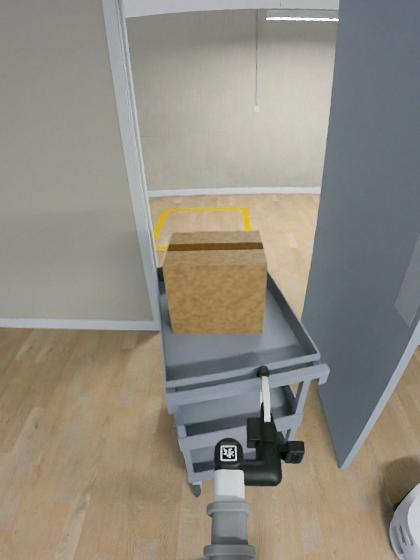

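move(
  blocking=false,
  r1={"base":{"translate_m":-0.15,"strafe_m":0.08},"pace":"slow"},
)

wait(
  seconds=7,
)

move(
  blocking=false,
  r1={"base":{"translate_m":0.2,"strafe_m":-0.04},"pace":"slow"},
)

wait(
  seconds=7,
  cameras=["r1_head_camera"],
)

Scene clock: 1096.97 s.
move: r1 moving
r1.base_odometry: x=-3.072 y=-0.610 heading=+0.793
r1.turned_by_wheels: -0.001
r1.turned_by_imu: -0.001
r1.base_tilt: forward=-1.5 right=+1.3
r1.lidar_m: 0.55 0.58 2.38 2.30 2.41 3.30 4.21 3.43 2.52 0.80 0.73 0.65
r1.base_status: translate_m moving; strafe_m moving
r1.joint_positions: lift_m=+0.680 arm_m=+0.200 wrist_yaw_rad=-0.005 wrist_pitch_rad=+0.005 wrist_roll_rad=+1.569 gripper_m=-0.020
r1.joint_status: not commanded
r1.measured_speeds: translate_m=-0.049 strafe_m=+0.026 rotate_rad=+0.001 lift_m=+0.000 arm_m=+0.000 wrist_yaw_rad=+0.000 wrist_pitch_rad=+0.000 wrist_roll_rad=+0.000
r1.motor_effort: lift_m=+13(14) arm_m=-4(4) wheel_0=-10(14) wheel_1=-5(5) wheel_2=+6(6)
r1.servo_current: wrist_yaw_rad=46(72) wrist_pitch_rad=46(52) wrist_roll_rad=39(52) gripper_m=46(52)
r1.hand_pose: x=+0.6589 y=-0.0888 z=+0.8573 quat_wxyz=(+0.708, +0.706, +0.000, -0.003) (m; r1's base frame)
r1.wrist_depth_mm: - - - - 273 - - / - - - - 270 294 296 / - - - 253 256 1756 - / - - - 246 246 1863 - / - 433 436 181 238 - - / - 436 204 184 230 - - / - 433 433 159 220 - -
r2: as last shown
r2.turned_by_imu: +0.000
r2.base_tilt: forward=-0.7 right=+0.0
r2.lidar_m: 1.34 0.44 0.48 0.73 0.75 4.47 - 2.25 1.62 1.54 1.60 1.41
r2.motor_effort: lift_m=+21(21) arm_m=+13(13) wheel_0=+16(17) wheel_1=+5(5) wheel_2=-3(3)
r2.servo_current: wrist_yaw_rad=98(104) wrist_pitch_rad=39(46) wrist_roll_rad=46(52) gripper_m=104(111)
r2.wrist_depth_mm: - - 249 236 232 224 217 / - - 250 236 232 225 220 / - - 251 239 234 226 221 / - - 253 174 235 227 222 / - - 254 173 236 229 223 / - - 182 167 234 229 223 / - - 258 - 237 229 224
pictures: none

Scene clock: 1099.33 s.
earlier move: r1 done
r1.base_odometry: x=-3.220 y=-0.657 heading=+0.794
r1.turned_by_wheels: +0.001
r1.turned_by_imu: +0.001
r1.base_tilt: forward=-1.6 right=+1.2
r1.lidar_m: 0.59 0.62 2.32 2.23 2.35 3.24 4.06 3.51 2.59 2.49 0.86 0.63
r1.base_status: done
r1.joint_positions: lift_m=+0.680 arm_m=+0.200 wrist_yaw_rad=+0.006 wrist_pitch_rad=+0.005 wrist_roll_rad=+1.569 gripper_m=-0.020
r1.joint_status: not commanded
r1.measured_speeds: all 0
r1.motor_effort: lift_m=+14(14) arm_m=-4(4) wheel_0=+1(14) wheel_1=-2(7) wheel_2=+9(13)
r1.servo_current: wrist_yaw_rad=59(72) wrist_pitch_rad=39(52) wrist_roll_rad=46(65) gripper_m=46(52)
r1.hand_pose: x=+0.6598 y=-0.0858 z=+0.8573 quat_wxyz=(+0.708, +0.706, +0.004, +0.000) (m; r1's base frame)
r1.wrist_depth_mm: - - - 234 233 240 243 / - - - 232 233 1708 1182 / - - - 232 233 - - / - 433 433 233 235 - - / - 445 445 233 233 - - / - 462 211 183 235 - - / - 143 185 160 234 - -
r2.base_odometry: x=-3.308 y=+0.067 heading=-2.906
r2.turned_by_wheels: +0.000
r2.turned_by_imu: +0.000
r2.base_tilt: forward=-0.7 right=+0.1
r2.lidar_m: 1.32 0.43 0.48 0.71 0.87 4.49 - 2.24 1.62 1.52 1.58 1.41
r2.base_status: not commanded
r2.joint_positions: lift_m=+0.850 arm_m=+0.205 wrist_yaw_rad=+1.696 wrist_pitch_rad=+0.001 wrist_roll_rad=+0.000 gripper_m=-0.029
r2.joint_status: not commanded
r2.measured_speeds: all 0
r2.motor_effort: lift_m=+21(21) arm_m=+12(13) wheel_0=+16(17) wheel_1=+4(5) wheel_2=-3(3)
r2.servo_current: wrist_yaw_rad=72(104) wrist_pitch_rad=39(46) wrist_roll_rad=52(59) gripper_m=111(117)
r2.hand_pose: x=+0.4260 y=+0.2971 z=+1.0276 quat_wxyz=(+0.661, +0.000, +0.000, +0.750) (m; r2's base frame)
r2.wrist_depth_mm: - - 249 236 232 224 217 / - - 250 237 233 225 219 / - - 252 237 234 227 220 / - - 252 173 235 228 222 / - 976 253 173 236 229 223 / - - 182 167 234 229 224 / - - 257 - 237 227 224
wait: 2.37 of 7 s (r1 has come to rest)
pictures: none

Scene clock: 1099.83 s.
move: r1 moving
r1.base_odometry: x=-3.210 y=-0.650 heading=+0.795
r1.turned_by_wheels: +0.000
r1.turned_by_imu: +0.000
r1.base_tilt: forward=-1.6 right=+1.3
r1.lidar_m: 0.56 0.60 2.31 2.22 2.33 3.23 4.06 3.51 2.61 2.50 0.83 0.61
r1.base_status: translate_m moving; strafe_m moving
r1.joint_positions: lift_m=+0.680 arm_m=+0.200 wrist_yaw_rad=+0.003 wrist_pitch_rad=+0.005 wrist_roll_rad=+1.569 gripper_m=-0.020
r1.joint_status: not commanded
r1.measured_speeds: translate_m=+0.049 strafe_m=-0.010 rotate_rad=+0.002 lift_m=+0.000 arm_m=+0.000 wrist_yaw_rad=-0.015 wrist_pitch_rad=+0.000 wrist_roll_rad=+0.000
r1.motor_effort: lift_m=+14(14) arm_m=+4(4) wheel_0=+6(12) wheel_1=+6(6) wheel_2=-6(7)
r1.servo_current: wrist_yaw_rad=65(78) wrist_pitch_rad=46(52) wrist_roll_rad=39(65) gripper_m=52(52)
r1.hand_pose: x=+0.6595 y=-0.0866 z=+0.8573 quat_wxyz=(+0.708, +0.706, +0.003, -0.001) (m; r1's base frame)
r1.wrist_depth_mm: - - - - 236 244 246 / - - - 236 236 1756 1182 / - - - 235 236 - - / - 430 433 233 235 - - / - 442 442 233 234 - - / - 459 211 184 233 - - / - 144 184 162 233 - -
r2: as last shown
r2.base_tilt: forward=-0.7 right=+0.0
r2.lidar_m: 1.35 0.46 0.49 0.70 0.87 4.48 - 2.26 1.60 1.53 1.58 1.42
r2.motor_effort: lift_m=+21(21) arm_m=+13(13) wheel_0=+16(17) wheel_1=+4(5) wheel_2=-3(3)
r2.servo_current: wrist_yaw_rad=91(98) wrist_pitch_rad=26(46) wrist_roll_rad=52(52) gripper_m=111(111)
r2.wrist_depth_mm: - - 249 236 232 224 217 / - - 249 236 232 223 220 / - - 252 238 234 225 220 / - - 252 174 235 228 221 / - 1008 254 173 236 229 224 / - - 182 167 234 229 223 / - - 258 - 236 228 224
pictures: none

Scene clock: 1102.63 s.
earlier move: r1 done
r1.base_odometry: x=-3.052 y=-0.542 heading=+0.795
r1.turned_by_wheels: +0.001
r1.turned_by_imu: +0.000
r1.base_tilt: forward=-1.6 right=+1.3
r1.lidar_m: 0.56 0.60 2.36 2.26 2.36 3.25 - 3.43 2.56 0.75 0.76 0.65
r1.base_status: done
r1.joint_positions: lift_m=+0.680 arm_m=+0.200 wrist_yaw_rad=+0.001 wrist_pitch_rad=+0.005 wrist_roll_rad=+1.569 gripper_m=-0.020
r1.joint_status: not commanded
r1.measured_speeds: all 0
r1.motor_effort: lift_m=+14(14) arm_m=+4(4) wheel_0=+9(12) wheel_1=+5(7) wheel_2=-1(12)
r1.servo_current: wrist_yaw_rad=46(78) wrist_pitch_rad=39(52) wrist_roll_rad=59(65) gripper_m=46(52)
r1.hand_pose: x=+0.6593 y=-0.0871 z=+0.8573 quat_wxyz=(+0.708, +0.706, +0.002, -0.001) (m; r1's base frame)
r1.wrist_depth_mm: - - - - 249 255 256 / - - - 243 245 1576 1160 / - - - 240 241 1863 - / - - 512 236 238 - - / - 436 436 176 236 - - / - 442 442 185 234 - - / - 452 181 160 178 - -
r2.base_odometry: x=-3.308 y=+0.067 heading=-2.906
r2.turned_by_wheels: +0.000
r2.turned_by_imu: +0.000
r2.base_tilt: forward=-0.7 right=+0.0
r2.lidar_m: 1.35 0.43 0.47 0.74 0.76 4.48 - 2.24 1.62 1.54 1.59 1.41
r2.base_status: not commanded
r2.joint_positions: lift_m=+0.850 arm_m=+0.205 wrist_yaw_rad=+1.696 wrist_pitch_rad=+0.001 wrist_roll_rad=+0.000 gripper_m=-0.029
r2.joint_status: not commanded
r2.measured_speeds: all 0
r2.motor_effort: lift_m=+21(21) arm_m=+12(13) wheel_0=+16(17) wheel_1=+4(5) wheel_2=-3(3)
r2.servo_current: wrist_yaw_rad=85(111) wrist_pitch_rad=33(46) wrist_roll_rad=46(59) gripper_m=111(117)
r2.hand_pose: x=+0.4260 y=+0.2971 z=+1.0276 quat_wxyz=(+0.661, +0.000, +0.000, +0.750) (m; r2's base frame)
r2.wrist_depth_mm: - - 249 236 230 223 217 / - - 251 237 233 224 220 / - - 252 238 233 226 220 / - - 253 174 235 227 221 / 1008 - 254 173 236 229 224 / - - 182 167 234 229 224 / - - 258 - 238 228 225
wait: 2.80 of 7 s (r1 has come to rest)
pictures: r1_head_camera
Images, in order (width x height): r1_head_camera 420x560.

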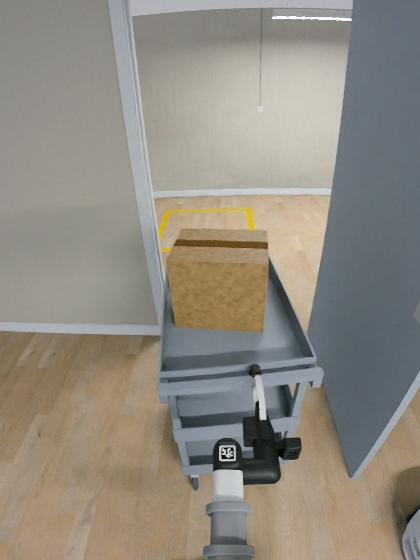

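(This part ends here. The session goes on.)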